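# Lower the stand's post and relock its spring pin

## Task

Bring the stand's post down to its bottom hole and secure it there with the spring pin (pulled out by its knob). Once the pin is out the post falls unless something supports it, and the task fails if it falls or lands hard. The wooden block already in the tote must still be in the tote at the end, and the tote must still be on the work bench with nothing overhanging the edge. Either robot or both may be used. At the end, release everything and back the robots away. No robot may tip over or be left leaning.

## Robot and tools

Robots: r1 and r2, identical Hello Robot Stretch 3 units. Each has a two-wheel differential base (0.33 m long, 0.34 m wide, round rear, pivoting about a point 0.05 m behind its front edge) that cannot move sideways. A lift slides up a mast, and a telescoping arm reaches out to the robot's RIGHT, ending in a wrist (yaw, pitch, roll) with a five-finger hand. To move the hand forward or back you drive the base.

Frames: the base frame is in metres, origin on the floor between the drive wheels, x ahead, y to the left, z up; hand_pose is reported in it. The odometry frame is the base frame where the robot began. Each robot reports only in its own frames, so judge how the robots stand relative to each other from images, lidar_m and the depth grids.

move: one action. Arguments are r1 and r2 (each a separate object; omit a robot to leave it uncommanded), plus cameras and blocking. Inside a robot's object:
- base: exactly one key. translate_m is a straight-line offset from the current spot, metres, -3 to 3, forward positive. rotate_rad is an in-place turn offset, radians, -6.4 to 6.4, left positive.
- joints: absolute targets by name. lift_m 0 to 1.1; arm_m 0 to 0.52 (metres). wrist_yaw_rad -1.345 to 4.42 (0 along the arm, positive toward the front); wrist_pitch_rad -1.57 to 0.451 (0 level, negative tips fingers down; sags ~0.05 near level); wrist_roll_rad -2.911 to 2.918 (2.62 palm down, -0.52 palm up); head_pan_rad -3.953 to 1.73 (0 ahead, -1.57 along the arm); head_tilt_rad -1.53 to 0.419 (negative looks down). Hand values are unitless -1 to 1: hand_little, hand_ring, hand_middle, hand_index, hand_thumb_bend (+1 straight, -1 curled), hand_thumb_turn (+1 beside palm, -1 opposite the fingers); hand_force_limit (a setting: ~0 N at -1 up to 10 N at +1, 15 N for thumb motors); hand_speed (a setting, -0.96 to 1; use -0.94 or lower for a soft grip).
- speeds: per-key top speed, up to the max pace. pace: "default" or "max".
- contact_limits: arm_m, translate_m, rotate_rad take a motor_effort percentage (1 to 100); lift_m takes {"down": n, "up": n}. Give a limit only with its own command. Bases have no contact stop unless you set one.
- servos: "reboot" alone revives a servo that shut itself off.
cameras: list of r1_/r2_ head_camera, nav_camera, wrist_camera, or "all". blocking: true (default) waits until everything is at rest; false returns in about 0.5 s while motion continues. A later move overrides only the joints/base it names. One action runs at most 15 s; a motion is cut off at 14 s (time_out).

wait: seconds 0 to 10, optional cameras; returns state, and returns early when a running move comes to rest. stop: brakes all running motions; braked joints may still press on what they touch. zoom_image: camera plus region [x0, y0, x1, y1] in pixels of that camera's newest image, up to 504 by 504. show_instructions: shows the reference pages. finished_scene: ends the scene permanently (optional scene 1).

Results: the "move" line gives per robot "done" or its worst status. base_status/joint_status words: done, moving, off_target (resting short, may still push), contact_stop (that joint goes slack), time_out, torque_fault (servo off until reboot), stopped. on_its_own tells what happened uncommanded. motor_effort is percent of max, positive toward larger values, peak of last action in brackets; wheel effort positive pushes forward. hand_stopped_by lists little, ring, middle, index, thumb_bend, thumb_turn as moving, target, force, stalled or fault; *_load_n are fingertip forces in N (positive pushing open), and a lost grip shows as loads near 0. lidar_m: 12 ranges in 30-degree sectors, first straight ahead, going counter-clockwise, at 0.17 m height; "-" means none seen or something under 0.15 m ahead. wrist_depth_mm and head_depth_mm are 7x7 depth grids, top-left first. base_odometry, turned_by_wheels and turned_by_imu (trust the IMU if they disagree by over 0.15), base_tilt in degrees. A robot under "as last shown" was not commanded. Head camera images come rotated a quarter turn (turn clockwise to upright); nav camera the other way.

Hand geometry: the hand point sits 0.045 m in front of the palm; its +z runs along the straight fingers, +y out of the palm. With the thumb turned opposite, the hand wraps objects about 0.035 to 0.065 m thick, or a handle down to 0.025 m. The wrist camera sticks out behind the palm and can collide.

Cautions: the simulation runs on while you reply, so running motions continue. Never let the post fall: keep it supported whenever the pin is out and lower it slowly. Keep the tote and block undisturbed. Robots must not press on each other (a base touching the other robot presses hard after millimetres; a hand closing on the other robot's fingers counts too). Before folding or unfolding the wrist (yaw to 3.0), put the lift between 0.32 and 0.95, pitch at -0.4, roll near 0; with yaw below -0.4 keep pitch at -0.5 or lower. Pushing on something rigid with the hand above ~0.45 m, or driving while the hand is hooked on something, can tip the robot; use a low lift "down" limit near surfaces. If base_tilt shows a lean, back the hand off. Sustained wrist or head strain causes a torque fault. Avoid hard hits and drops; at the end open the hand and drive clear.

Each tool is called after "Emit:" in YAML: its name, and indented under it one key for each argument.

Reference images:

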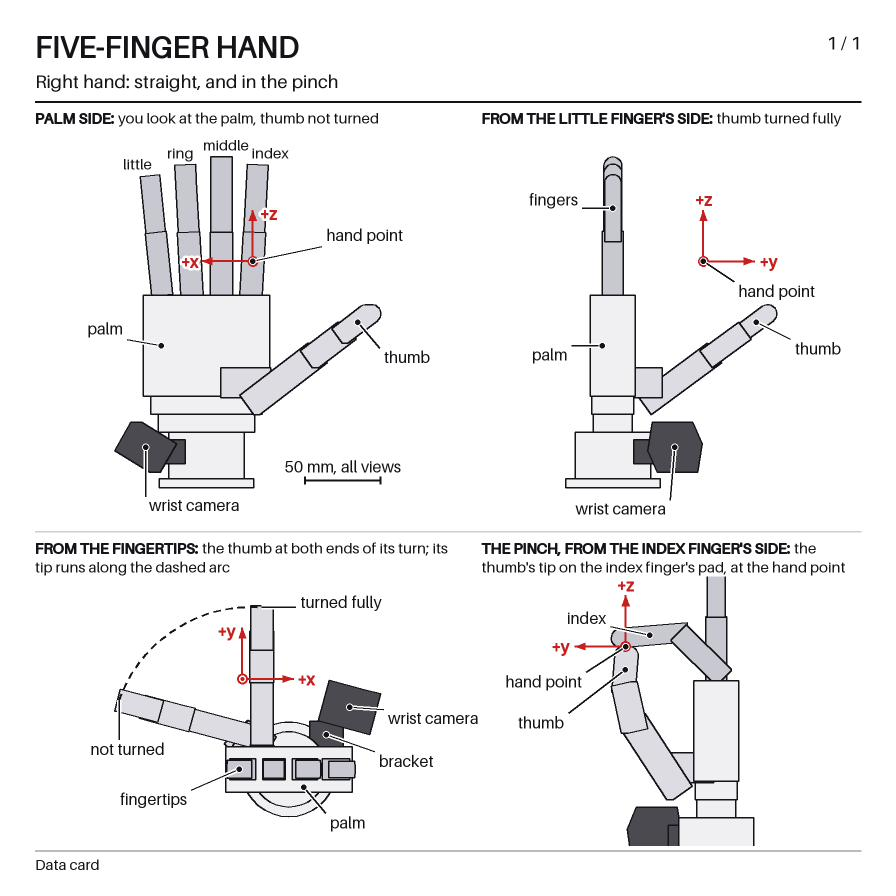

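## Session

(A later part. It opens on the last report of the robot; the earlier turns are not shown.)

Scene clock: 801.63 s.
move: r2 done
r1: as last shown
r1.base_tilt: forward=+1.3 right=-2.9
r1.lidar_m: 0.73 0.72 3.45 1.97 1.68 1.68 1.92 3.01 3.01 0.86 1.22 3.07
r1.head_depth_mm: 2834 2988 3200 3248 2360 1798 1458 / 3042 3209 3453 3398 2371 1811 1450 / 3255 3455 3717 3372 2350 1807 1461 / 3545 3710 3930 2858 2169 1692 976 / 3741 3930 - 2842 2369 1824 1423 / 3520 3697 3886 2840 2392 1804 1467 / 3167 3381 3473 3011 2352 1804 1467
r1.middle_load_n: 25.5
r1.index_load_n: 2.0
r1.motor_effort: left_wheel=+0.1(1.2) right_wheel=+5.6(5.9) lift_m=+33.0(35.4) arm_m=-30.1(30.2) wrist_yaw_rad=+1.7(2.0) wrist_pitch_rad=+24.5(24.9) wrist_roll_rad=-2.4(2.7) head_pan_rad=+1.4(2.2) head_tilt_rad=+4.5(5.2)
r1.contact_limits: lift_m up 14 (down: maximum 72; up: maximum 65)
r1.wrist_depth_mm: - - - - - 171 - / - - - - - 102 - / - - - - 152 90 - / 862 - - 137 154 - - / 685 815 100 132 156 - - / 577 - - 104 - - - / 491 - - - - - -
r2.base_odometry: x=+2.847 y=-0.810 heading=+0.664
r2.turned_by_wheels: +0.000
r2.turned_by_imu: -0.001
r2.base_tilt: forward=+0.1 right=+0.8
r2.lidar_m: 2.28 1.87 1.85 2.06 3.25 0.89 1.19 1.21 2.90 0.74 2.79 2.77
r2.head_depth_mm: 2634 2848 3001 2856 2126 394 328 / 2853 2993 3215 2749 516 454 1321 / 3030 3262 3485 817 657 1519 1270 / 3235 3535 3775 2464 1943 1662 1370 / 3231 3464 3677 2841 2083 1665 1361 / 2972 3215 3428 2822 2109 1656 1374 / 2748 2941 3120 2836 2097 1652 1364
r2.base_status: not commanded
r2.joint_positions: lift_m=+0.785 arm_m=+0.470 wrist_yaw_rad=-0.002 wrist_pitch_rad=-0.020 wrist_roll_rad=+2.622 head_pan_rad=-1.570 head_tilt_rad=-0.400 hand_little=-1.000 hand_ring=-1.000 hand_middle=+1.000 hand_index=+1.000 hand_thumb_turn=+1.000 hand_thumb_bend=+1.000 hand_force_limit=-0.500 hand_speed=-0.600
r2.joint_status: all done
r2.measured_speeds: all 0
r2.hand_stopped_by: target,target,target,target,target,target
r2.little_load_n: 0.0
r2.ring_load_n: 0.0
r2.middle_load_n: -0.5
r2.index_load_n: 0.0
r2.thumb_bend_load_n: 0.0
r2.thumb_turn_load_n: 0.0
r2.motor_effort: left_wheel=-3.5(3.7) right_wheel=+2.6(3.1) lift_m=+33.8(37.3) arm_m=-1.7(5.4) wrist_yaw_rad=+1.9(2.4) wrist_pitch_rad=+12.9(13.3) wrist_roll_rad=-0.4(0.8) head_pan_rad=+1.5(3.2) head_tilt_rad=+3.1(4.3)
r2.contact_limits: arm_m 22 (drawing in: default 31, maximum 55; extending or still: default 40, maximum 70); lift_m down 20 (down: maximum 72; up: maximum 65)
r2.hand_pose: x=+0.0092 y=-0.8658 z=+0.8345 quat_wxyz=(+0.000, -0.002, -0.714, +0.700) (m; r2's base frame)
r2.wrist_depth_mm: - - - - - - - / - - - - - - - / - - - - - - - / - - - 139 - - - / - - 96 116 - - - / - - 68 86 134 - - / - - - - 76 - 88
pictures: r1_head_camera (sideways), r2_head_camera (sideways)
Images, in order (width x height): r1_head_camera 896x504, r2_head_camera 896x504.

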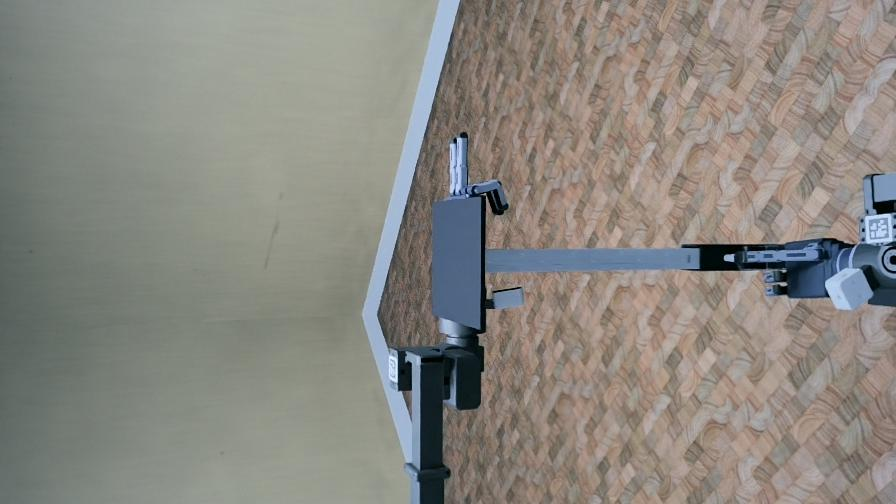

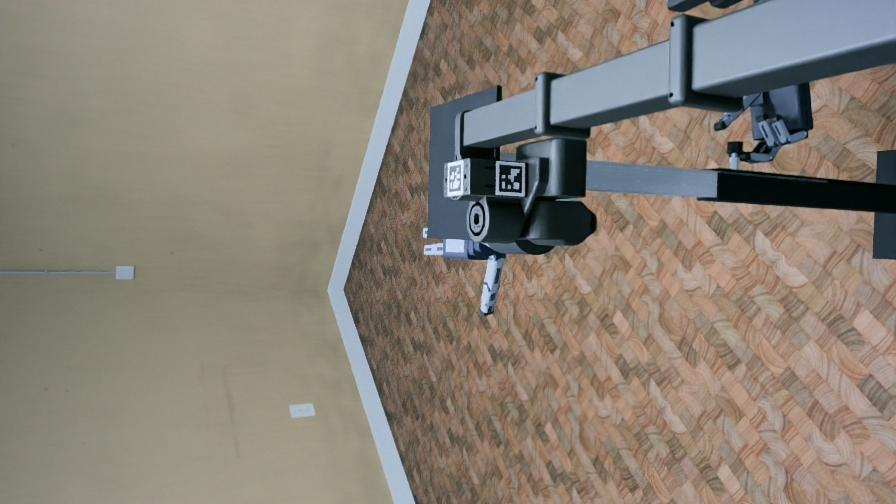

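Emit:
move:
  r2: {"joints":{"lift_m":0.75},"speeds":{"lift_m":0.02},"contact_limits":{"lift_m":{"down":20}}}
  cameras: ["r2_head_camera","r1_head_camera"]

Scene clock: 811.03 s.
move: r2 done
r1: as last shown
r1.base_tilt: forward=+1.2 right=-2.9
r1.lidar_m: 0.73 0.72 3.45 1.97 1.68 1.68 1.93 3.01 3.00 0.86 1.22 3.07
r1.head_depth_mm: 2805 3021 3140 3193 2342 1806 1457 / 3030 3185 3370 3415 2336 1799 1462 / 3179 3440 3691 3341 2335 1809 1458 / 3517 3769 - 3370 2162 1693 978 / 3671 3912 - 3405 2375 1818 1425 / 3458 3632 3911 939 2345 1800 1463 / 3199 3352 3615 3045 2363 1803 1456
r1.motor_effort: left_wheel=-0.4(1.3) right_wheel=+5.2(6.0) lift_m=+29.8(31.1) arm_m=-29.8(30.1) wrist_yaw_rad=+1.2(1.8) wrist_pitch_rad=+24.6(24.9) wrist_roll_rad=-2.4(2.7) head_pan_rad=+1.9(1.9) head_tilt_rad=+4.7(5.3)
r1.contact_limits: lift_m up 14 (down: maximum 72; up: maximum 65)
r1.wrist_depth_mm: - - - - - - - / - - - - - 102 - / - - - - 152 90 - / 837 - - 137 154 - - / 690 816 99 133 156 - - / 576 - - 104 - - - / 484 - - - - - -
r2.base_odometry: x=+2.847 y=-0.810 heading=+0.664
r2.turned_by_wheels: +0.000
r2.turned_by_imu: -0.001
r2.base_tilt: forward=+0.2 right=+0.7
r2.lidar_m: 2.26 1.86 1.86 2.05 3.26 0.89 1.19 1.21 2.89 0.74 2.78 2.77
r2.head_depth_mm: 2659 2845 2994 2887 2129 1062 357 / 2817 3030 3261 2874 546 464 1290 / 3012 3211 3442 2873 647 1540 1268 / 3258 3482 3692 2882 874 1666 1372 / 3256 3498 3688 2834 2099 1654 1376 / 2991 3169 3363 2878 2109 1659 1376 / 2777 2937 3117 2773 2107 1667 1370
r2.base_status: not commanded
r2.joint_positions: lift_m=+0.750 arm_m=+0.470 wrist_yaw_rad=-0.002 wrist_pitch_rad=-0.019 wrist_roll_rad=+2.622 head_pan_rad=-1.570 head_tilt_rad=-0.400 hand_little=-1.000 hand_ring=-1.000 hand_middle=+1.000 hand_index=+1.000 hand_thumb_turn=+1.000 hand_thumb_bend=+1.000 hand_force_limit=-0.500 hand_speed=-0.600
r2.joint_status: all done
r2.measured_speeds: all 0
r2.hand_stopped_by: target,target,target,target,target,target
r2.little_load_n: 0.0
r2.ring_load_n: 0.0
r2.middle_load_n: 0.0
r2.index_load_n: 0.0
r2.thumb_bend_load_n: 0.0
r2.thumb_turn_load_n: 0.0
r2.motor_effort: left_wheel=-3.6(3.8) right_wheel=+2.9(3.1) lift_m=+32.0(35.4) arm_m=+8.0(8.0) wrist_yaw_rad=+2.1(2.4) wrist_pitch_rad=+12.2(13.1) wrist_roll_rad=-0.6(0.7) head_pan_rad=+1.9(3.5) head_tilt_rad=+3.7(3.7)
r2.contact_limits: arm_m 22 (drawing in: default 31, maximum 55; extending or still: default 40, maximum 70); lift_m down 20 (down: maximum 72; up: maximum 65)
r2.hand_pose: x=+0.0092 y=-0.8658 z=+0.7997 quat_wxyz=(+0.000, -0.002, -0.714, +0.700) (m; r2's base frame)
r2.wrist_depth_mm: - - - - - - - / - - - - - - - / - - - - - - - / - - - 139 - - - / - - 96 116 - - - / - - 67 86 134 - - / - - - - 76 - 88
pictures: r1_head_camera (sideways), r2_head_camera (sideways)
Images, in order (width x height): r1_head_camera 896x504, r2_head_camera 896x504.

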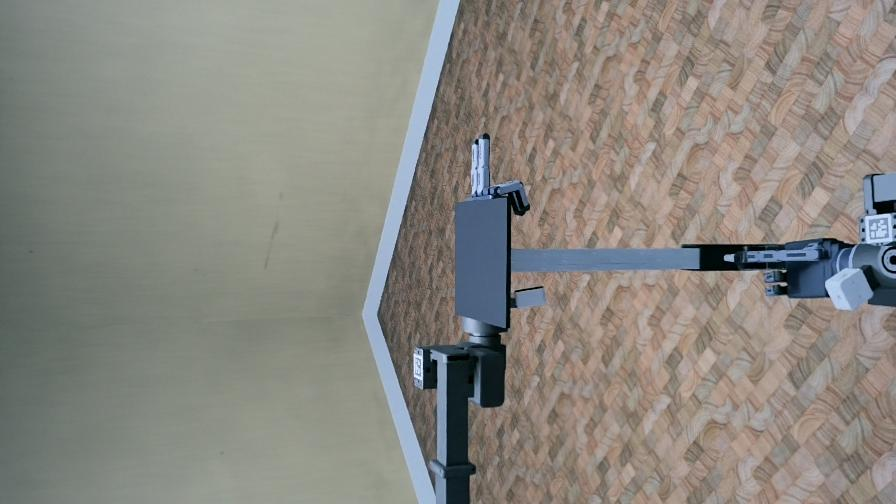

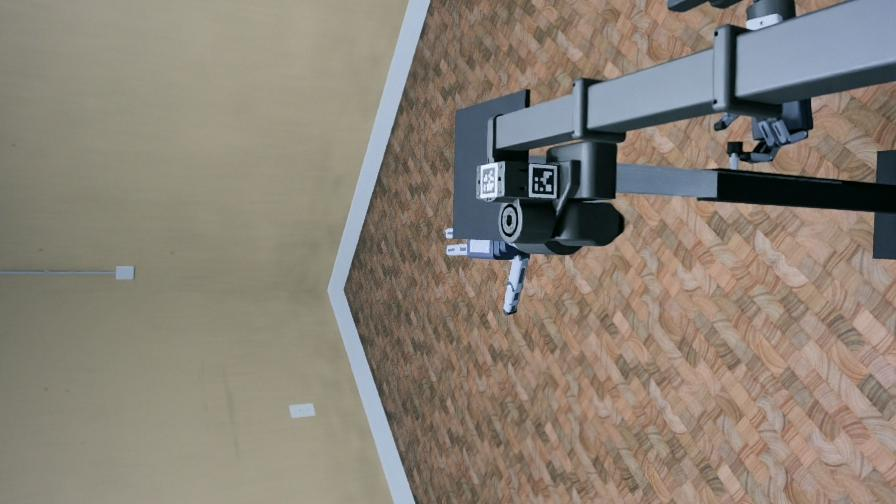

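Emit:
zoom_image:
  camera: "r1_head_camera"
  region: [620, 225, 740, 295]

Emit:
move:
  r2: {"joints":{"lift_m":0.716},"speeds":{"lift_m":0.02},"contact_limits":{"lift_m":{"down":20}}}
  cameras: ["r2_head_camera","r1_head_camera"]

Emit:
zoom_image:
  camera: "r1_head_camera"
  region: [620, 225, 740, 295]

Emit:
zoom_image:
  camera: "r2_head_camera"
  region: [680, 100, 800, 220]

Scaled by 4.200 from the camera's 896x504 image, which has a finer 1280x720 frame.

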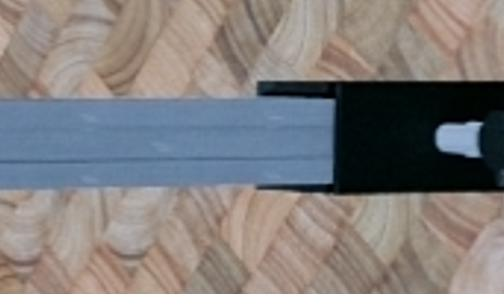

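Scene clock: 815.33 s.
move: r2 done
r1: as last shown
r1.base_tilt: forward=+1.2 right=-2.8
r1.lidar_m: 0.73 0.72 3.43 1.96 1.68 1.68 1.92 3.02 3.02 0.86 1.22 3.07
r1.head_depth_mm: 2868 3047 3187 3186 2340 1786 1453 / 3055 3198 3442 3393 2378 1802 1456 / 3304 3429 3664 3405 2275 1825 1465 / 3486 3770 - 3374 2083 1688 974 / 3759 3957 - 3422 2262 1827 1418 / 3467 3659 3933 3388 2277 1800 1478 / 3221 3331 3481 3419 2343 1817 1463
r1.index_load_n: 1.5
r1.motor_effort: left_wheel=-0.5(1.3) right_wheel=+5.2(6.1) lift_m=+25.1(27.0) arm_m=-29.7(30.1) wrist_yaw_rad=+0.9(1.7) wrist_pitch_rad=+24.5(25.0) wrist_roll_rad=-2.4(2.6) head_pan_rad=+1.9(2.7) head_tilt_rad=+4.5(5.1)
r1.contact_limits: lift_m up 14 (down: maximum 72; up: maximum 65)
r1.wrist_depth_mm: - - - - - - - / - - - - - 102 - / - - - - 152 90 - / 854 - - 137 154 - - / 678 821 99 132 156 - - / 567 - - 104 - - - / 488 - - - - - -
r2.base_odometry: x=+2.847 y=-0.810 heading=+0.664
r2.turned_by_wheels: +0.000
r2.turned_by_imu: -0.001
r2.base_tilt: forward=+0.1 right=+0.7
r2.lidar_m: 2.27 1.87 1.86 2.06 3.26 0.89 1.19 1.21 2.90 0.74 2.78 2.77
r2.head_depth_mm: 2610 2803 3015 2906 2113 1673 415 / 2796 2980 3194 2868 662 501 447 / 3021 3231 3533 2860 661 1537 1279 / 3234 3476 3707 2789 841 1667 1382 / 3248 3539 3719 2844 2103 1661 1381 / 2999 3212 3450 2795 2077 1662 1375 / 2739 2931 3095 2811 2116 1656 1362
r2.base_status: not commanded
r2.joint_positions: lift_m=+0.716 arm_m=+0.470 wrist_yaw_rad=-0.002 wrist_pitch_rad=-0.017 wrist_roll_rad=+2.622 head_pan_rad=-1.570 head_tilt_rad=-0.400 hand_little=-1.000 hand_ring=-1.000 hand_middle=+1.000 hand_index=+1.000 hand_thumb_turn=+1.000 hand_thumb_bend=+1.000 hand_force_limit=-0.500 hand_speed=-0.600
r2.joint_status: all done
r2.measured_speeds: all 0
r2.hand_stopped_by: target,target,target,target,target,target
r2.little_load_n: 0.0
r2.ring_load_n: 0.0
r2.middle_load_n: -0.5
r2.index_load_n: 0.0
r2.thumb_bend_load_n: 0.0
r2.thumb_turn_load_n: -0.5
r2.motor_effort: left_wheel=-3.1(3.8) right_wheel=+2.9(3.1) lift_m=+34.1(34.9) arm_m=+9.9(12.2) wrist_yaw_rad=+1.9(2.7) wrist_pitch_rad=+12.8(12.8) wrist_roll_rad=-0.6(0.7) head_pan_rad=+2.3(3.4) head_tilt_rad=+2.2(3.7)
r2.contact_limits: arm_m 22 (drawing in: default 31, maximum 55; extending or still: default 40, maximum 70); lift_m down 20 (down: maximum 72; up: maximum 65)
r2.hand_pose: x=+0.0092 y=-0.8660 z=+0.7660 quat_wxyz=(+0.000, -0.002, -0.713, +0.701) (m; r2's base frame)
r2.wrist_depth_mm: - - - - - - - / - - - - - - - / - - - - - - - / - - - 139 - - - / - - 96 116 - - - / - - 68 86 134 - - / - - - - 76 - 88
pictures: r1_head_camera (sideways), r2_head_camera (sideways)
Images, in order (width x height): r1_head_camera 896x504, r2_head_camera 896x504.

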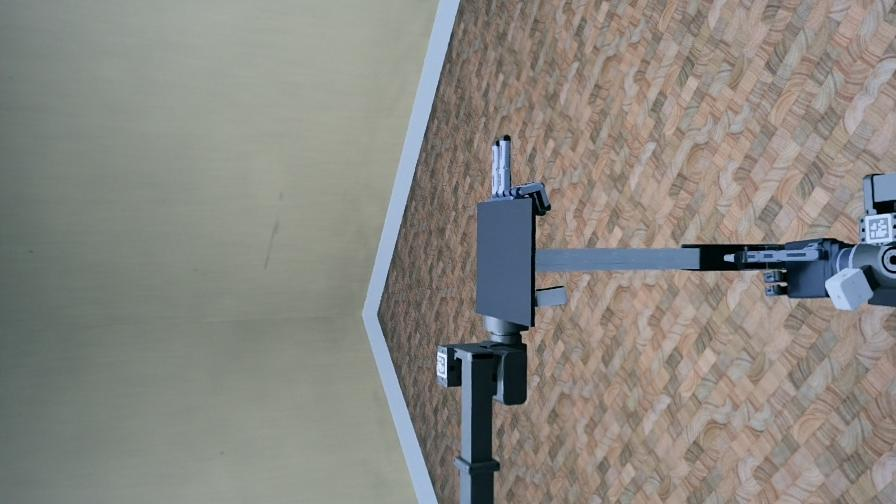

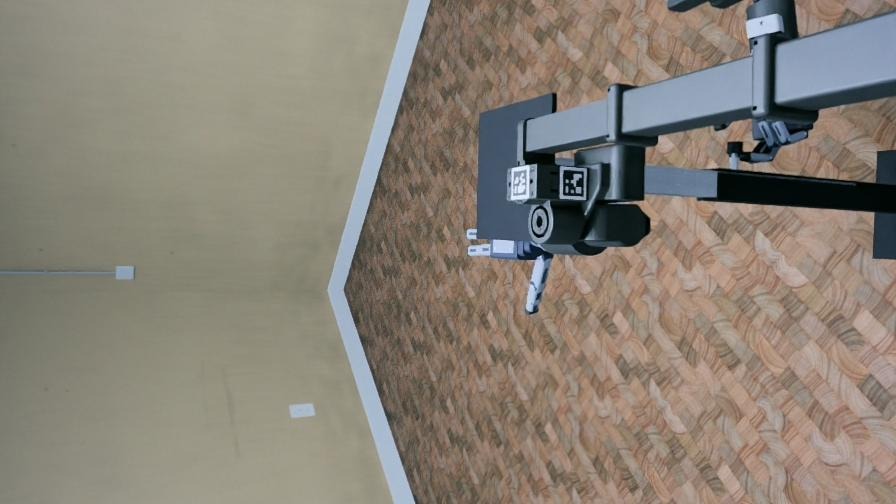

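Scaled by 4.200 from the camera's 896x504 image, which has a finer 1280x720 frame.

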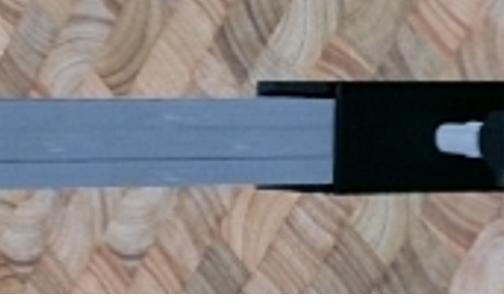

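Scaled by 4.200 from the camera's 896x504 image, which has a finer 1280x720 frame.

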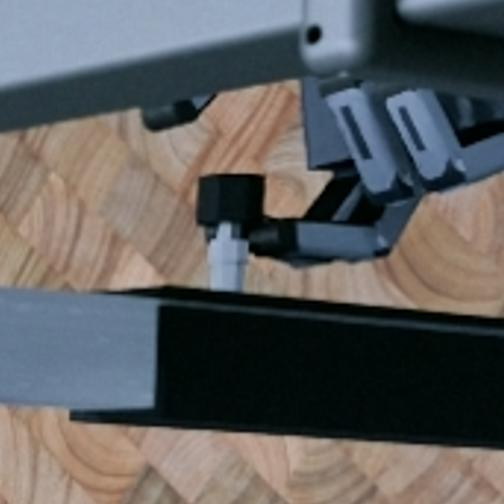

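Emit:
move:
  r1: {"joints":{"arm_m":0.447},"speeds":{"arm_m":0.01}}
  cameras: ["r2_head_camera","r1_head_camera"]

Emit:
zoom_image:
  camera: "r1_head_camera"
  region: [620, 225, 740, 295]

Emit:
zoom_image:
  camera: "r2_head_camera"
  region: [680, 100, 800, 220]

Scene clock: 838.43 s.
move: r1 done
r1.base_odometry: x=+0.074 y=-0.632 heading=-0.556
r1.turned_by_wheels: +0.000
r1.turned_by_imu: +0.000
r1.base_tilt: forward=+1.5 right=-2.7
r1.lidar_m: 0.73 0.72 3.45 1.96 1.68 1.68 1.93 3.02 3.01 0.86 1.21 3.07
r1.head_depth_mm: 2811 3038 3189 3289 2341 1792 1449 / 2988 3224 3385 3384 2388 1806 1466 / 3229 3442 3717 3477 2271 1810 1452 / 3557 3761 - 3346 2112 1686 986 / 3791 3907 - 3338 2259 1800 1424 / 3471 3669 3992 3416 2283 1821 1466 / 3137 3316 3571 3481 2371 1805 1458
r1.base_status: not commanded
r1.joint_positions: lift_m=+0.325 arm_m=+0.447 wrist_yaw_rad=-0.002 wrist_pitch_rad=-0.029 wrist_roll_rad=-0.511 head_pan_rad=-1.570 head_tilt_rad=-0.400 hand_little=-1.000 hand_ring=-1.000 hand_middle=-0.200 hand_index=-0.280 hand_thumb_turn=-1.000 hand_thumb_bend=+1.000 hand_force_limit=+0.000 hand_speed=+0.000
r1.joint_status: all done
r1.measured_speeds: all 0
r1.hand_stopped_by: target,target,target,target,target,target
r1.little_load_n: 0.0
r1.ring_load_n: 0.0
r1.middle_load_n: 0.0
r1.index_load_n: 2.0
r1.thumb_bend_load_n: 0.0
r1.thumb_turn_load_n: 0.0
r1.motor_effort: left_wheel=+0.1(1.2) right_wheel=+4.6(6.0) lift_m=+21.6(22.7) arm_m=+20.2(25.2) wrist_yaw_rad=+2.0(2.6) wrist_pitch_rad=+23.9(24.8) wrist_roll_rad=-2.4(2.6) head_pan_rad=+1.8(2.4) head_tilt_rad=+4.5(5.0)
r1.contact_limits: lift_m up 14 (down: maximum 72; up: maximum 65)
r1.hand_pose: x=-0.0534 y=-0.8454 z=+0.4915 quat_wxyz=(+0.696, +0.718, -0.005, +0.003) (m; r1's base frame)
r1.wrist_depth_mm: - - - - - - - / - - - - - 102 - / - - - - 150 90 - / 853 - - 137 155 - - / 690 834 99 133 156 - - / 574 - - 104 - - - / 489 - - - - - -
r2: as last shown
r2.base_tilt: forward=+0.0 right=+0.8
r2.lidar_m: 2.27 1.87 1.85 2.05 3.26 0.89 1.19 1.21 2.89 0.74 2.79 2.77
r2.head_depth_mm: 2668 2829 2999 2848 2113 1669 415 / 2786 3033 3237 2883 663 503 447 / 3015 3203 3454 2873 660 983 1273 / 3184 3504 3688 2856 840 1668 1375 / 3245 3510 3699 2833 2103 1676 1370 / 3009 3201 3419 2814 2092 1646 1367 / 2756 2868 3117 2795 2087 1667 1376
r2.ring_load_n: 0.5
r2.middle_load_n: 0.0
r2.thumb_turn_load_n: 0.0
r2.motor_effort: left_wheel=-3.3(3.7) right_wheel=+2.8(3.0) lift_m=+37.6(38.0) arm_m=+5.3(6.8) wrist_yaw_rad=+1.8(2.7) wrist_pitch_rad=+12.4(12.8) wrist_roll_rad=-0.5(0.7) head_pan_rad=+2.3(2.7) head_tilt_rad=+2.1(3.1)
r2.contact_limits: arm_m 22 (drawing in: default 31, maximum 55; extending or still: default 40, maximum 70); lift_m down 20 (down: maximum 72; up: maximum 65)
r2.hand_pose: x=+0.0092 y=-0.8660 z=+0.7661 quat_wxyz=(+0.000, -0.002, -0.713, +0.701) (m; r2's base frame)
r2.wrist_depth_mm: - - - - - - - / - - - - - - - / - - - - - - - / - - - 139 - - - / - - 96 116 - - - / - - 67 86 134 - - / - - - - 76 - 88
pictures: r1_head_camera (sideways), r2_head_camera (sideways)
Images, in order (width x height): r1_head_camera 896x504, r2_head_camera 896x504.

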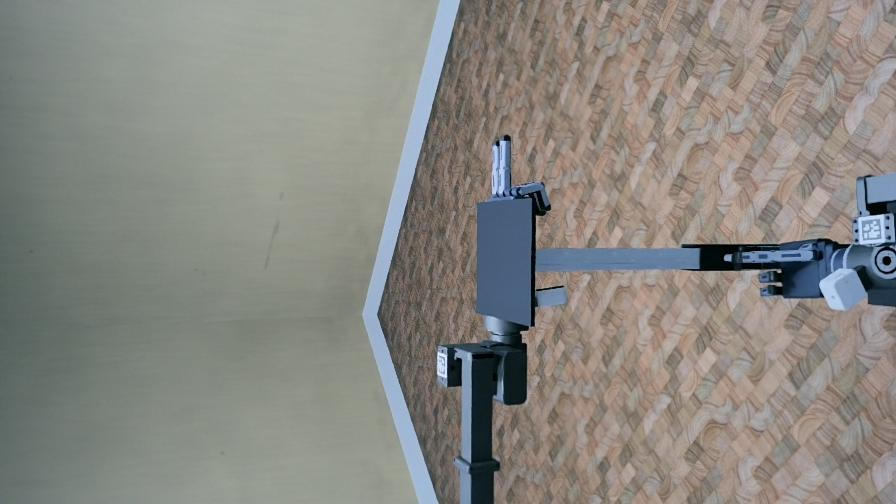

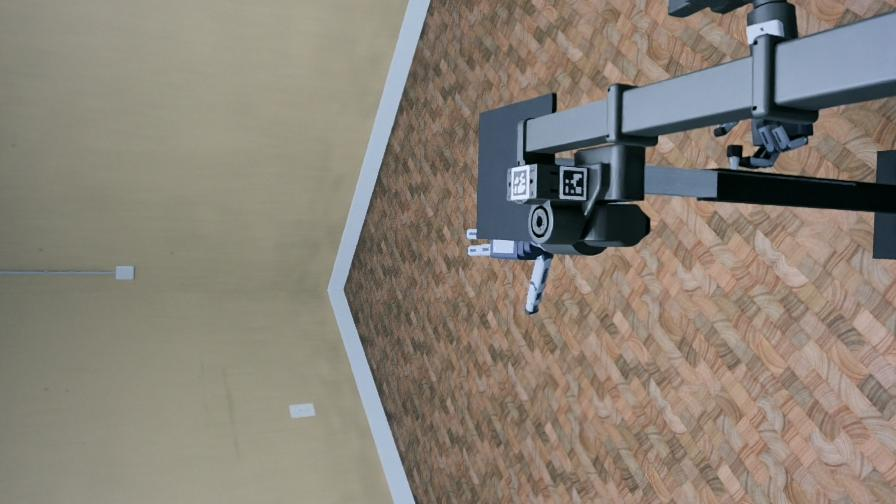

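Scaled by 4.200 from the camera's 896x504 image, which has a finer 1280x720 frame.

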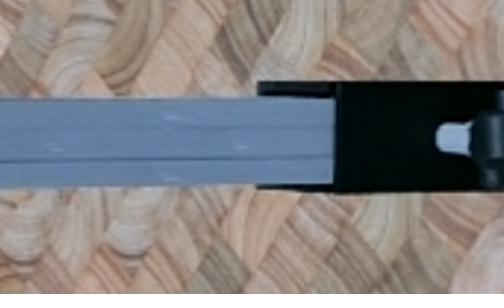

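Scaled by 4.200 from the camera's 896x504 image, which has a finer 1280x720 frame.

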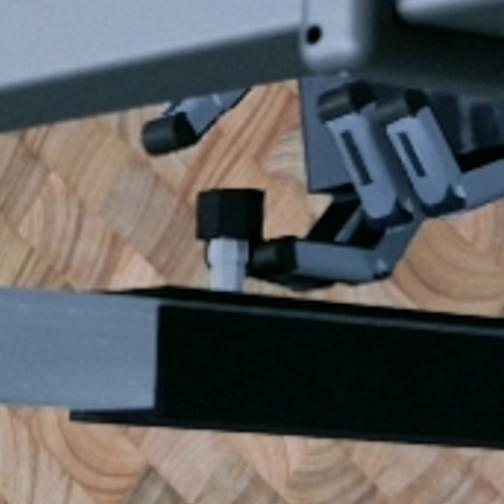

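Emit:
move:
  r2: {"joints":{"lift_m":0.708},"speeds":{"lift_m":0.01},"contact_limits":{"lift_m":{"down":20}}}
  cameras: ["r2_head_camera","r1_head_camera"]

Emit:
zoom_image:
  camera: "r1_head_camera"
  region: [620, 225, 740, 295]

Emit:
zoom_image:
  camera: "r2_head_camera"
  region: [680, 100, 800, 220]

Scene clock: 842.70 s.
move: r2 done
r1: as last shown
r1.base_tilt: forward=+1.3 right=-2.8
r1.lidar_m: 0.73 0.72 3.43 1.97 1.68 1.68 1.93 3.02 3.02 0.86 1.22 3.08
r1.head_depth_mm: 2818 3074 3230 3269 2345 1799 1462 / 3010 3228 3387 3328 2386 1783 1457 / 3275 3444 3725 3365 2264 1825 1467 / 3589 3760 - 3379 2085 1699 982 / 3728 3931 - 3429 2274 1815 1419 / 3464 3709 3858 3418 2276 1816 1474 / 3195 3355 3548 3440 2378 1846 1468
r1.joint_positions: lift_m=+0.324 arm_m=+0.447 wrist_yaw_rad=-0.002 wrist_pitch_rad=-0.029 wrist_roll_rad=-0.511 head_pan_rad=-1.570 head_tilt_rad=-0.400 hand_little=-1.000 hand_ring=-1.000 hand_middle=-0.200 hand_index=-0.280 hand_thumb_turn=-1.000 hand_thumb_bend=+1.000 hand_force_limit=+0.000 hand_speed=+0.000
r1.middle_load_n: -0.5
r1.motor_effort: left_wheel=-0.7(1.3) right_wheel=+4.7(5.3) lift_m=+19.0(19.6) arm_m=+19.9(20.5) wrist_yaw_rad=+1.7(2.5) wrist_pitch_rad=+23.8(24.2) wrist_roll_rad=-2.5(2.6) head_pan_rad=+1.3(2.3) head_tilt_rad=+4.5(4.9)
r1.contact_limits: lift_m up 14 (down: maximum 72; up: maximum 65)
r1.wrist_depth_mm: - - - - - - - / - - - - - 102 - / - - - - 150 90 - / 861 - - 137 155 - - / 687 828 100 133 156 - - / 567 - - 104 - - - / 491 - - - - - -
r2.base_odometry: x=+2.847 y=-0.810 heading=+0.664
r2.turned_by_wheels: +0.000
r2.turned_by_imu: +0.000
r2.base_tilt: forward=+0.0 right=+0.7
r2.lidar_m: 2.27 1.87 1.86 2.05 3.25 0.89 1.19 1.21 2.89 0.74 2.79 2.77
r2.head_depth_mm: 2649 2828 3009 2876 2123 1680 429 / 2828 3028 3274 2878 805 506 435 / 3021 3238 3502 2874 670 988 1268 / 3259 3505 3763 2844 843 1675 1380 / 3246 3489 3718 2892 2117 1665 1372 / 2991 3160 3421 2829 2081 1664 1374 / 2782 2919 3120 2813 2110 1663 1364
r2.base_status: not commanded
r2.joint_positions: lift_m=+0.708 arm_m=+0.470 wrist_yaw_rad=-0.002 wrist_pitch_rad=-0.003 wrist_roll_rad=+2.622 head_pan_rad=-1.570 head_tilt_rad=-0.400 hand_little=-1.000 hand_ring=-1.000 hand_middle=+1.000 hand_index=+1.000 hand_thumb_turn=+1.000 hand_thumb_bend=+1.000 hand_force_limit=-0.500 hand_speed=-0.600
r2.joint_status: all done
r2.measured_speeds: all 0
r2.hand_stopped_by: target,target,target,target,target,target
r2.little_load_n: 0.0
r2.ring_load_n: 0.0
r2.middle_load_n: 0.0
r2.index_load_n: -0.5
r2.thumb_bend_load_n: 0.0
r2.thumb_turn_load_n: 0.0
r2.motor_effort: left_wheel=-3.4(3.7) right_wheel=+2.9(3.0) lift_m=+28.1(35.3) arm_m=+1.4(2.6) wrist_yaw_rad=+1.8(2.4) wrist_pitch_rad=+9.6(12.6) wrist_roll_rad=-0.3(0.7) head_pan_rad=+2.1(3.3) head_tilt_rad=+1.3(2.7)
r2.contact_limits: arm_m 22 (drawing in: default 31, maximum 55; extending or still: default 40, maximum 70); lift_m down 20 (down: maximum 72; up: maximum 65)
r2.hand_pose: x=+0.0092 y=-0.8672 z=+0.7617 quat_wxyz=(+0.000, -0.002, -0.708, +0.706) (m; r2's base frame)
r2.wrist_depth_mm: - - - - - - - / - - - - - - - / - - - - - - - / - - - 139 - - - / - - 96 116 - - - / - - 68 86 134 - - / - - - - 76 - 88
pictures: r1_head_camera (sideways), r2_head_camera (sideways)
Images, in order (width x height): r1_head_camera 896x504, r2_head_camera 896x504.

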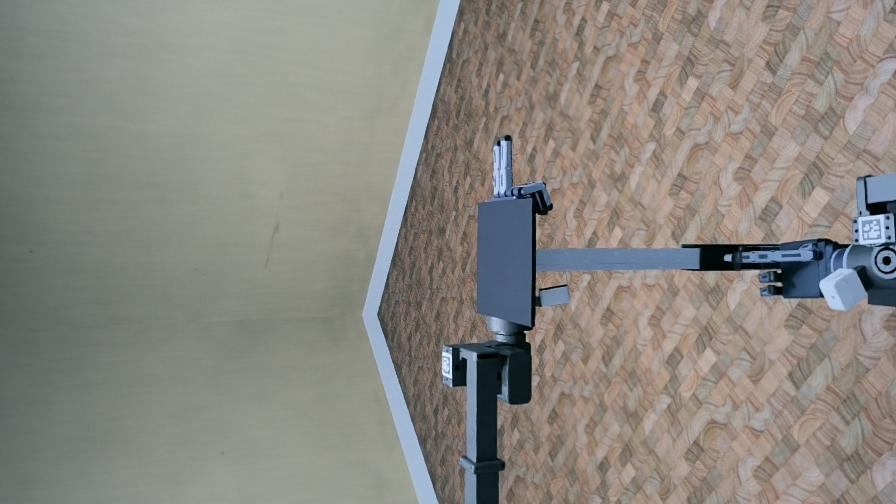

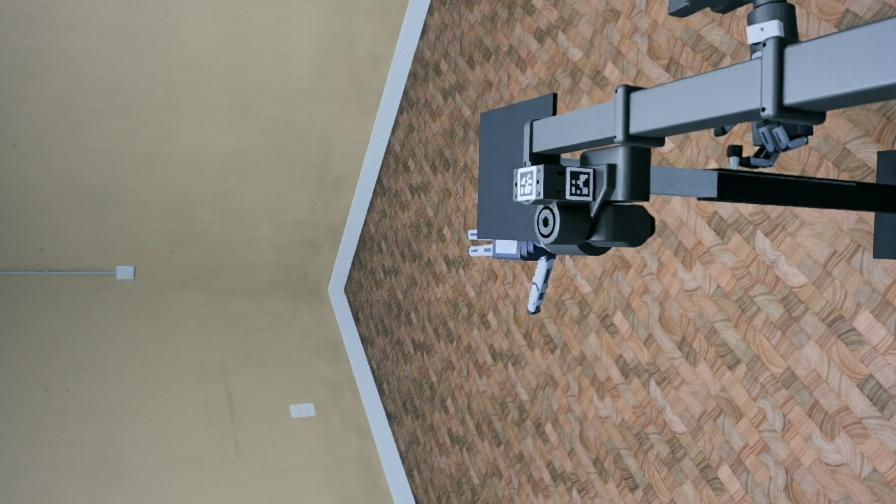

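Scaled by 4.200 from the camera's 896x504 image, which has a finer 1280x720 frame.

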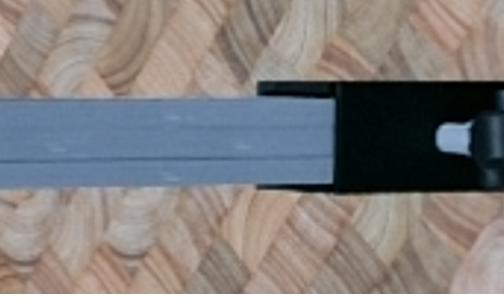

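Scaled by 4.200 from the camera's 896x504 image, which has a finer 1280x720 frame.

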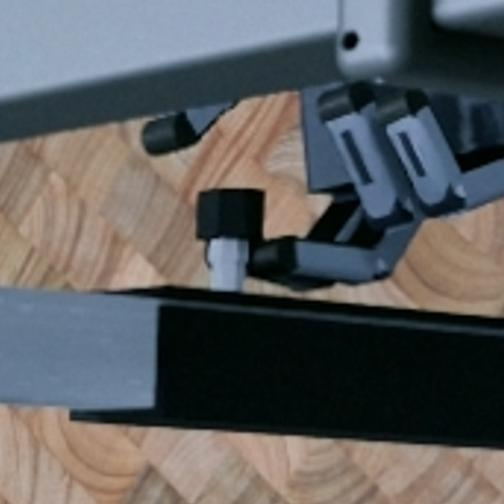

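Emit:
zoom_image:
  camera: "r1_head_camera"
  region: [530, 235, 640, 285]

Emit:
zoom_image:
  camera: "r1_head_camera"
  region: [630, 240, 705, 280]

Scaled by 4.582 from the camera's 896x504 image, which has a finer 1280x720 frame.

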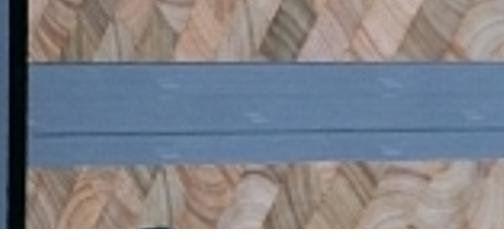

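Scaled by 6.720 from the camera's 896x504 image, which has a finer 1280x720 frame.

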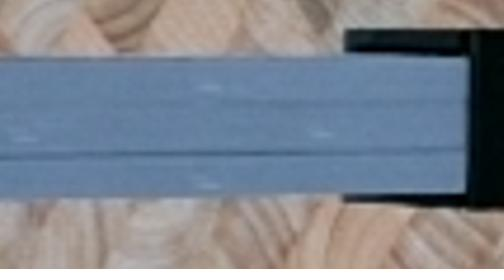

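Emit:
move:
  r2: {"joints":{"lift_m":0.72},"speeds":{"lift_m":0.01},"contact_limits":{"lift_m":{"up":16}}}
  cameras: ["r2_head_camera","r1_head_camera"]

Emit:
zoom_image:
  camera: "r1_head_camera"
  region: [630, 240, 705, 280]

Emit:
zoom_image:
  camera: "r2_head_camera"
  region: [680, 100, 800, 220]

Scene clock: 857.93 s.
move: r2 done
r1: as last shown
r1.base_tilt: forward=+1.4 right=-3.0
r1.lidar_m: 0.73 0.72 3.43 1.97 1.68 1.68 1.92 3.03 3.02 0.86 1.21 3.07
r1.head_depth_mm: 2849 3006 3163 3268 2379 1810 1462 / 2996 3153 3406 3406 2364 1799 1457 / 3280 3421 3761 3340 2267 1797 1470 / 3499 3687 3963 3404 2092 1700 974 / 3741 3992 - 3397 2273 1818 1428 / 3491 3685 3882 3385 2282 1803 1461 / 3168 3401 3483 3417 2374 1812 1463
r1.middle_load_n: 0.0
r1.thumb_bend_load_n: -0.5
r1.motor_effort: left_wheel=-0.3(1.6) right_wheel=+4.6(5.5) lift_m=+18.6(19.3) arm_m=+20.1(20.5) wrist_yaw_rad=+1.4(3.1) wrist_pitch_rad=+24.1(24.2) wrist_roll_rad=-2.4(2.6) head_pan_rad=+1.5(2.4) head_tilt_rad=+4.5(4.8)
r1.contact_limits: lift_m up 14 (down: maximum 72; up: maximum 65)
r1.wrist_depth_mm: - - - - - - - / - - - - - 102 - / - - - - 151 90 - / 857 - - 137 155 - - / 685 832 99 133 156 - - / 579 - - 104 - - - / 490 - - - - - -
r2.base_odometry: x=+2.847 y=-0.810 heading=+0.664
r2.turned_by_wheels: +0.000
r2.turned_by_imu: -0.001
r2.base_tilt: forward=+0.1 right=+0.8
r2.lidar_m: 2.27 1.86 1.86 2.05 3.26 0.89 1.19 1.21 2.90 0.74 2.79 2.77
r2.head_depth_mm: 2658 2789 2984 2897 2101 1680 399 / 2799 3035 3206 2830 657 501 446 / 3049 3253 3520 2839 657 1027 1276 / 3201 3497 3719 2869 841 1662 1376 / 3252 3484 3750 2831 2104 1662 1375 / 2963 3187 3417 2792 2105 1653 1371 / 2760 2914 3141 2854 2094 1668 1369
r2.base_status: not commanded
r2.joint_positions: lift_m=+0.720 arm_m=+0.470 wrist_yaw_rad=-0.003 wrist_pitch_rad=-0.033 wrist_roll_rad=+2.622 head_pan_rad=-1.570 head_tilt_rad=-0.400 hand_little=-1.000 hand_ring=-1.000 hand_middle=+1.000 hand_index=+1.000 hand_thumb_turn=+1.000 hand_thumb_bend=+1.000 hand_force_limit=-0.500 hand_speed=-0.600
r2.joint_status: all done
r2.measured_speeds: all 0
r2.hand_stopped_by: target,target,target,target,target,target
r2.little_load_n: 0.0
r2.ring_load_n: 0.0
r2.middle_load_n: 0.0
r2.index_load_n: 0.0
r2.thumb_bend_load_n: 0.0
r2.thumb_turn_load_n: 0.0
r2.motor_effort: left_wheel=-3.5(3.7) right_wheel=+2.8(3.0) lift_m=+43.6(43.6) arm_m=-3.6(3.6) wrist_yaw_rad=+2.7(3.0) wrist_pitch_rad=+14.9(15.8) wrist_roll_rad=-0.5(0.7) head_pan_rad=+2.1(2.9) head_tilt_rad=+1.9(2.2)
r2.contact_limits: arm_m 22 (drawing in: default 31, maximum 55; extending or still: default 40, maximum 70); lift_m up 16 (down: maximum 72; up: maximum 65)
r2.hand_pose: x=+0.0090 y=-0.8646 z=+0.7662 quat_wxyz=(+0.000, -0.002, -0.719, +0.695) (m; r2's base frame)
r2.wrist_depth_mm: - - - - - - - / - - - - - - - / - - - - - - - / - - - 139 - - - / - - 96 117 - - - / - - 67 86 134 - - / - - - - 76 - 88
pictures: r1_head_camera (sideways), r2_head_camera (sideways)
Images, in order (width x height): r1_head_camera 896x504, r2_head_camera 896x504.

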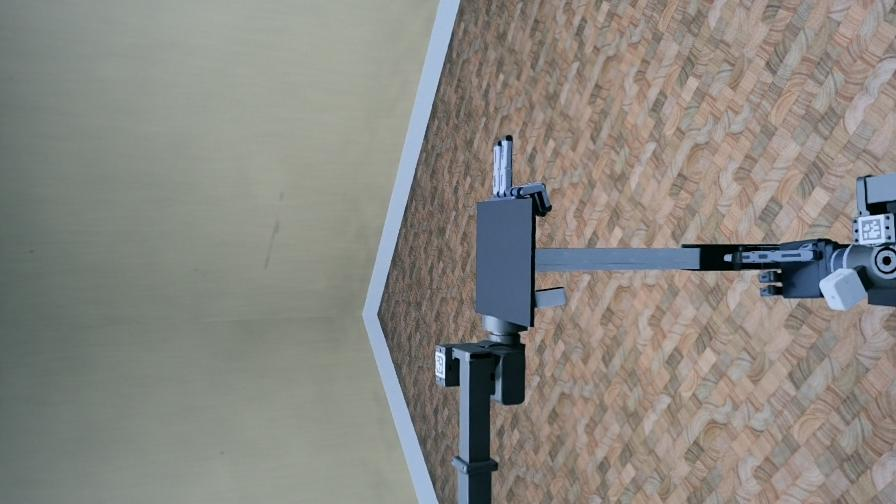

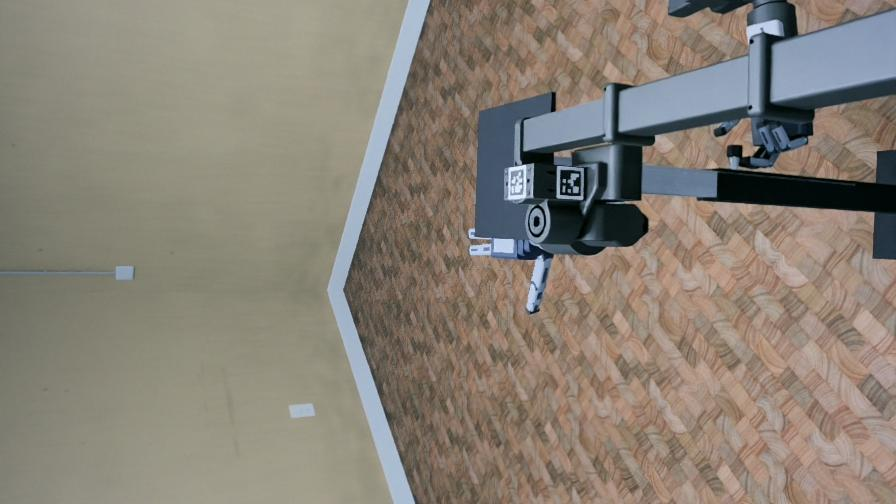

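Scaled by 6.720 from the camera's 896x504 image, which has a finer 1280x720 frame.

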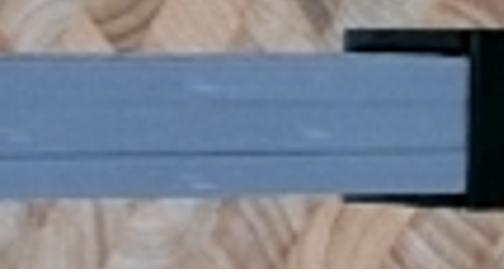

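Scaled by 4.200 from the camera's 896x504 image, which has a finer 1280x720 frame.

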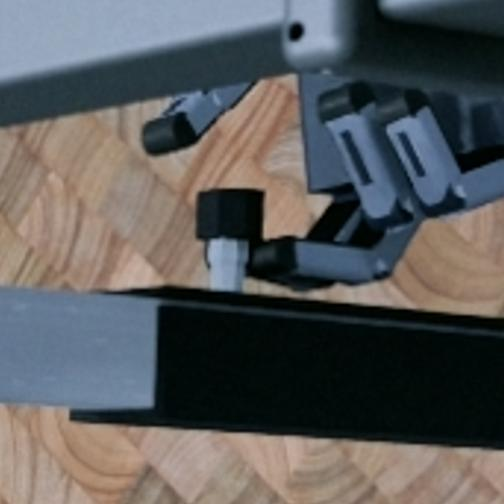

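Emit:
move:
  r2: {"joints":{"lift_m":0.685},"speeds":{"lift_m":0.03}}
  r1: {"joints":{"lift_m":0.298,"wrist_pitch_rad":0.05},"speeds":{"lift_m":0.02}}
  cameras: ["r2_head_camera","r1_head_camera"]

Emit:
zoom_image:
  camera: "r1_head_camera"
  region: [630, 240, 705, 280]

Emit:
zoom_image:
  camera: "r2_head_camera"
  region: [680, 100, 800, 220]

Scene clock: 863.17 s.
move: r1 done; r2 done
r1.base_odometry: x=+0.074 y=-0.632 heading=-0.556
r1.turned_by_wheels: +0.000
r1.turned_by_imu: +0.000
r1.base_tilt: forward=+1.2 right=-3.0
r1.lidar_m: 0.73 0.72 3.44 1.96 1.68 1.68 1.93 3.01 3.03 0.86 1.22 3.07
r1.head_depth_mm: 2801 3024 3215 3226 2346 1797 1458 / 3075 3284 3400 3365 2342 1815 1459 / 3293 3390 3647 3371 2165 1793 1456 / 3494 3773 - 3450 1004 1704 995 / 3740 - - 3463 2201 1800 1424 / 3488 3702 3970 3430 2286 1811 1460 / 3206 3362 3515 3390 2390 1814 1473
r1.base_status: not commanded
r1.joint_positions: lift_m=+0.298 arm_m=+0.447 wrist_yaw_rad=-0.002 wrist_pitch_rad=-0.001 wrist_roll_rad=-0.517 head_pan_rad=-1.570 head_tilt_rad=-0.400 hand_little=-1.000 hand_ring=-1.000 hand_middle=-0.200 hand_index=-0.280 hand_thumb_turn=-1.000 hand_thumb_bend=+1.000 hand_force_limit=+0.000 hand_speed=+0.000
r1.joint_status: all done
r1.measured_speeds: all 0
r1.hand_stopped_by: target,target,target,target,target,target
r1.little_load_n: 0.0
r1.ring_load_n: 0.0
r1.middle_load_n: 0.0
r1.index_load_n: 0.0
r1.thumb_bend_load_n: 0.0
r1.thumb_turn_load_n: 0.0
r1.motor_effort: left_wheel=-0.6(1.3) right_wheel=+4.3(5.0) lift_m=+14.9(21.9) arm_m=+11.2(20.2) wrist_yaw_rad=+1.7(2.8) wrist_pitch_rad=+9.5(23.1) wrist_roll_rad=-0.5(2.5) head_pan_rad=+2.0(2.7) head_tilt_rad=+3.8(4.8)
r1.hand_pose: x=-0.0530 y=-0.8445 z=+0.4723 quat_wxyz=(+0.706, +0.708, -0.003, +0.001) (m; r1's base frame)
r1.wrist_depth_mm: - - - - - - - / - - - - - 102 - / - - - - 168 90 - / 860 - - 137 154 - - / 675 842 100 133 156 - - / 559 - - 104 - - - / 476 - - - - - -
r2.base_odometry: x=+2.847 y=-0.810 heading=+0.664
r2.turned_by_wheels: +0.000
r2.turned_by_imu: +0.000
r2.base_tilt: forward=+0.2 right=+0.8
r2.lidar_m: 2.27 1.86 1.86 2.05 3.23 0.89 1.19 1.21 2.90 0.74 2.78 2.77
r2.head_depth_mm: 2678 2829 2978 2886 2130 1665 989 / 2835 3042 3229 2885 1898 537 442 / 3039 3211 3492 2867 688 981 1113 / 3278 3455 3698 2848 850 1637 1380 / 3277 3493 3676 2843 2094 1663 1378 / 2901 3114 3382 2849 2085 1670 1367 / 2777 2935 3096 2817 2112 1661 1360
r2.base_status: not commanded
r2.joint_positions: lift_m=+0.685 arm_m=+0.470 wrist_yaw_rad=-0.001 wrist_pitch_rad=-0.002 wrist_roll_rad=+2.622 head_pan_rad=-1.570 head_tilt_rad=-0.400 hand_little=-1.000 hand_ring=-1.000 hand_middle=+1.000 hand_index=+1.000 hand_thumb_turn=+1.000 hand_thumb_bend=+1.000 hand_force_limit=-0.500 hand_speed=-0.600
r2.joint_status: all done
r2.measured_speeds: all 0
r2.hand_stopped_by: target,target,target,target,target,target
r2.little_load_n: 0.0
r2.ring_load_n: 0.0
r2.middle_load_n: 0.0
r2.index_load_n: 0.0
r2.thumb_bend_load_n: 0.0
r2.thumb_turn_load_n: 0.0
r2.motor_effort: left_wheel=-2.7(3.5) right_wheel=+1.7(2.8) lift_m=+26.9(42.3) arm_m=-8.2(8.4) wrist_yaw_rad=+0.7(2.6) wrist_pitch_rad=+9.8(15.4) wrist_roll_rad=-0.5(0.8) head_pan_rad=+2.2(2.6) head_tilt_rad=+0.6(1.8)
r2.contact_limits: arm_m 22 (drawing in: default 31, maximum 55; extending or still: default 40, maximum 70)
r2.hand_pose: x=+0.0095 y=-0.8673 z=+0.7389 quat_wxyz=(-0.001, -0.002, -0.708, +0.706) (m; r2's base frame)
r2.wrist_depth_mm: - - - - - - - / - - - - - - - / - - - - - - - / - - - 139 - - - / - - 96 116 - - - / - - 68 87 134 - - / - - - - 76 - 89
pictures: r1_head_camera (sideways), r2_head_camera (sideways)
Images, in order (width x height): r1_head_camera 896x504, r2_head_camera 896x504.

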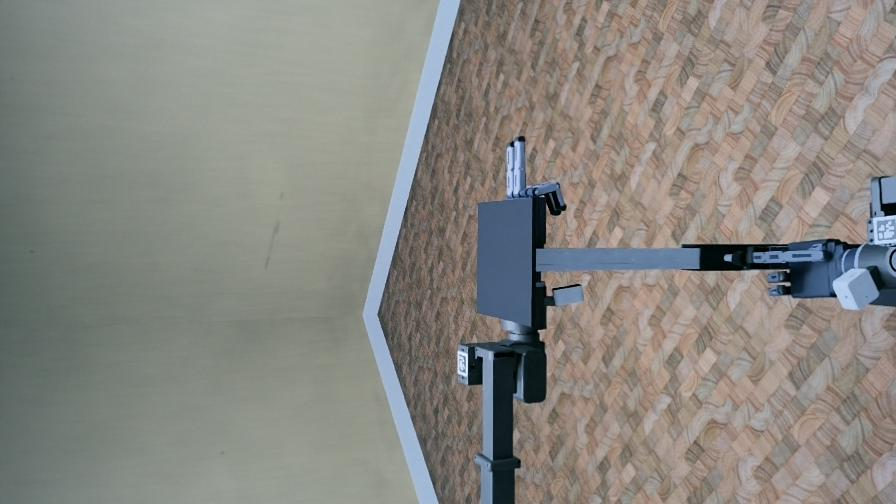

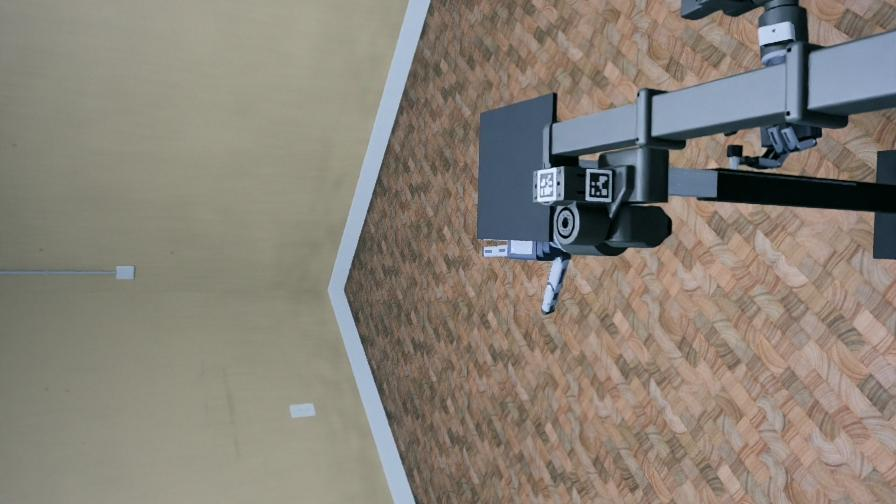

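Scaled by 6.720 from the camera's 896x504 image, which has a finer 1280x720 frame.

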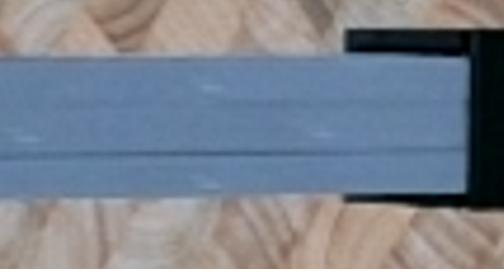

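Scaled by 4.200 from the camera's 896x504 image, which has a finer 1280x720 frame.

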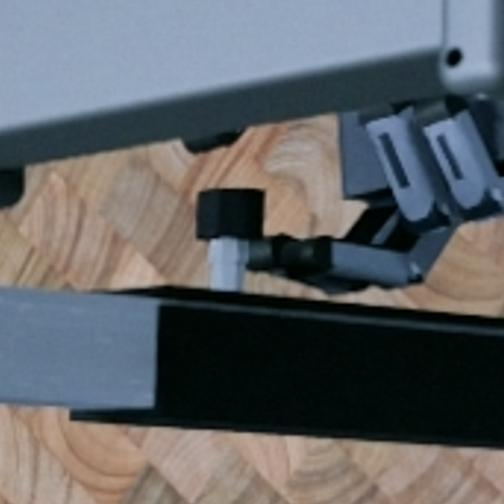

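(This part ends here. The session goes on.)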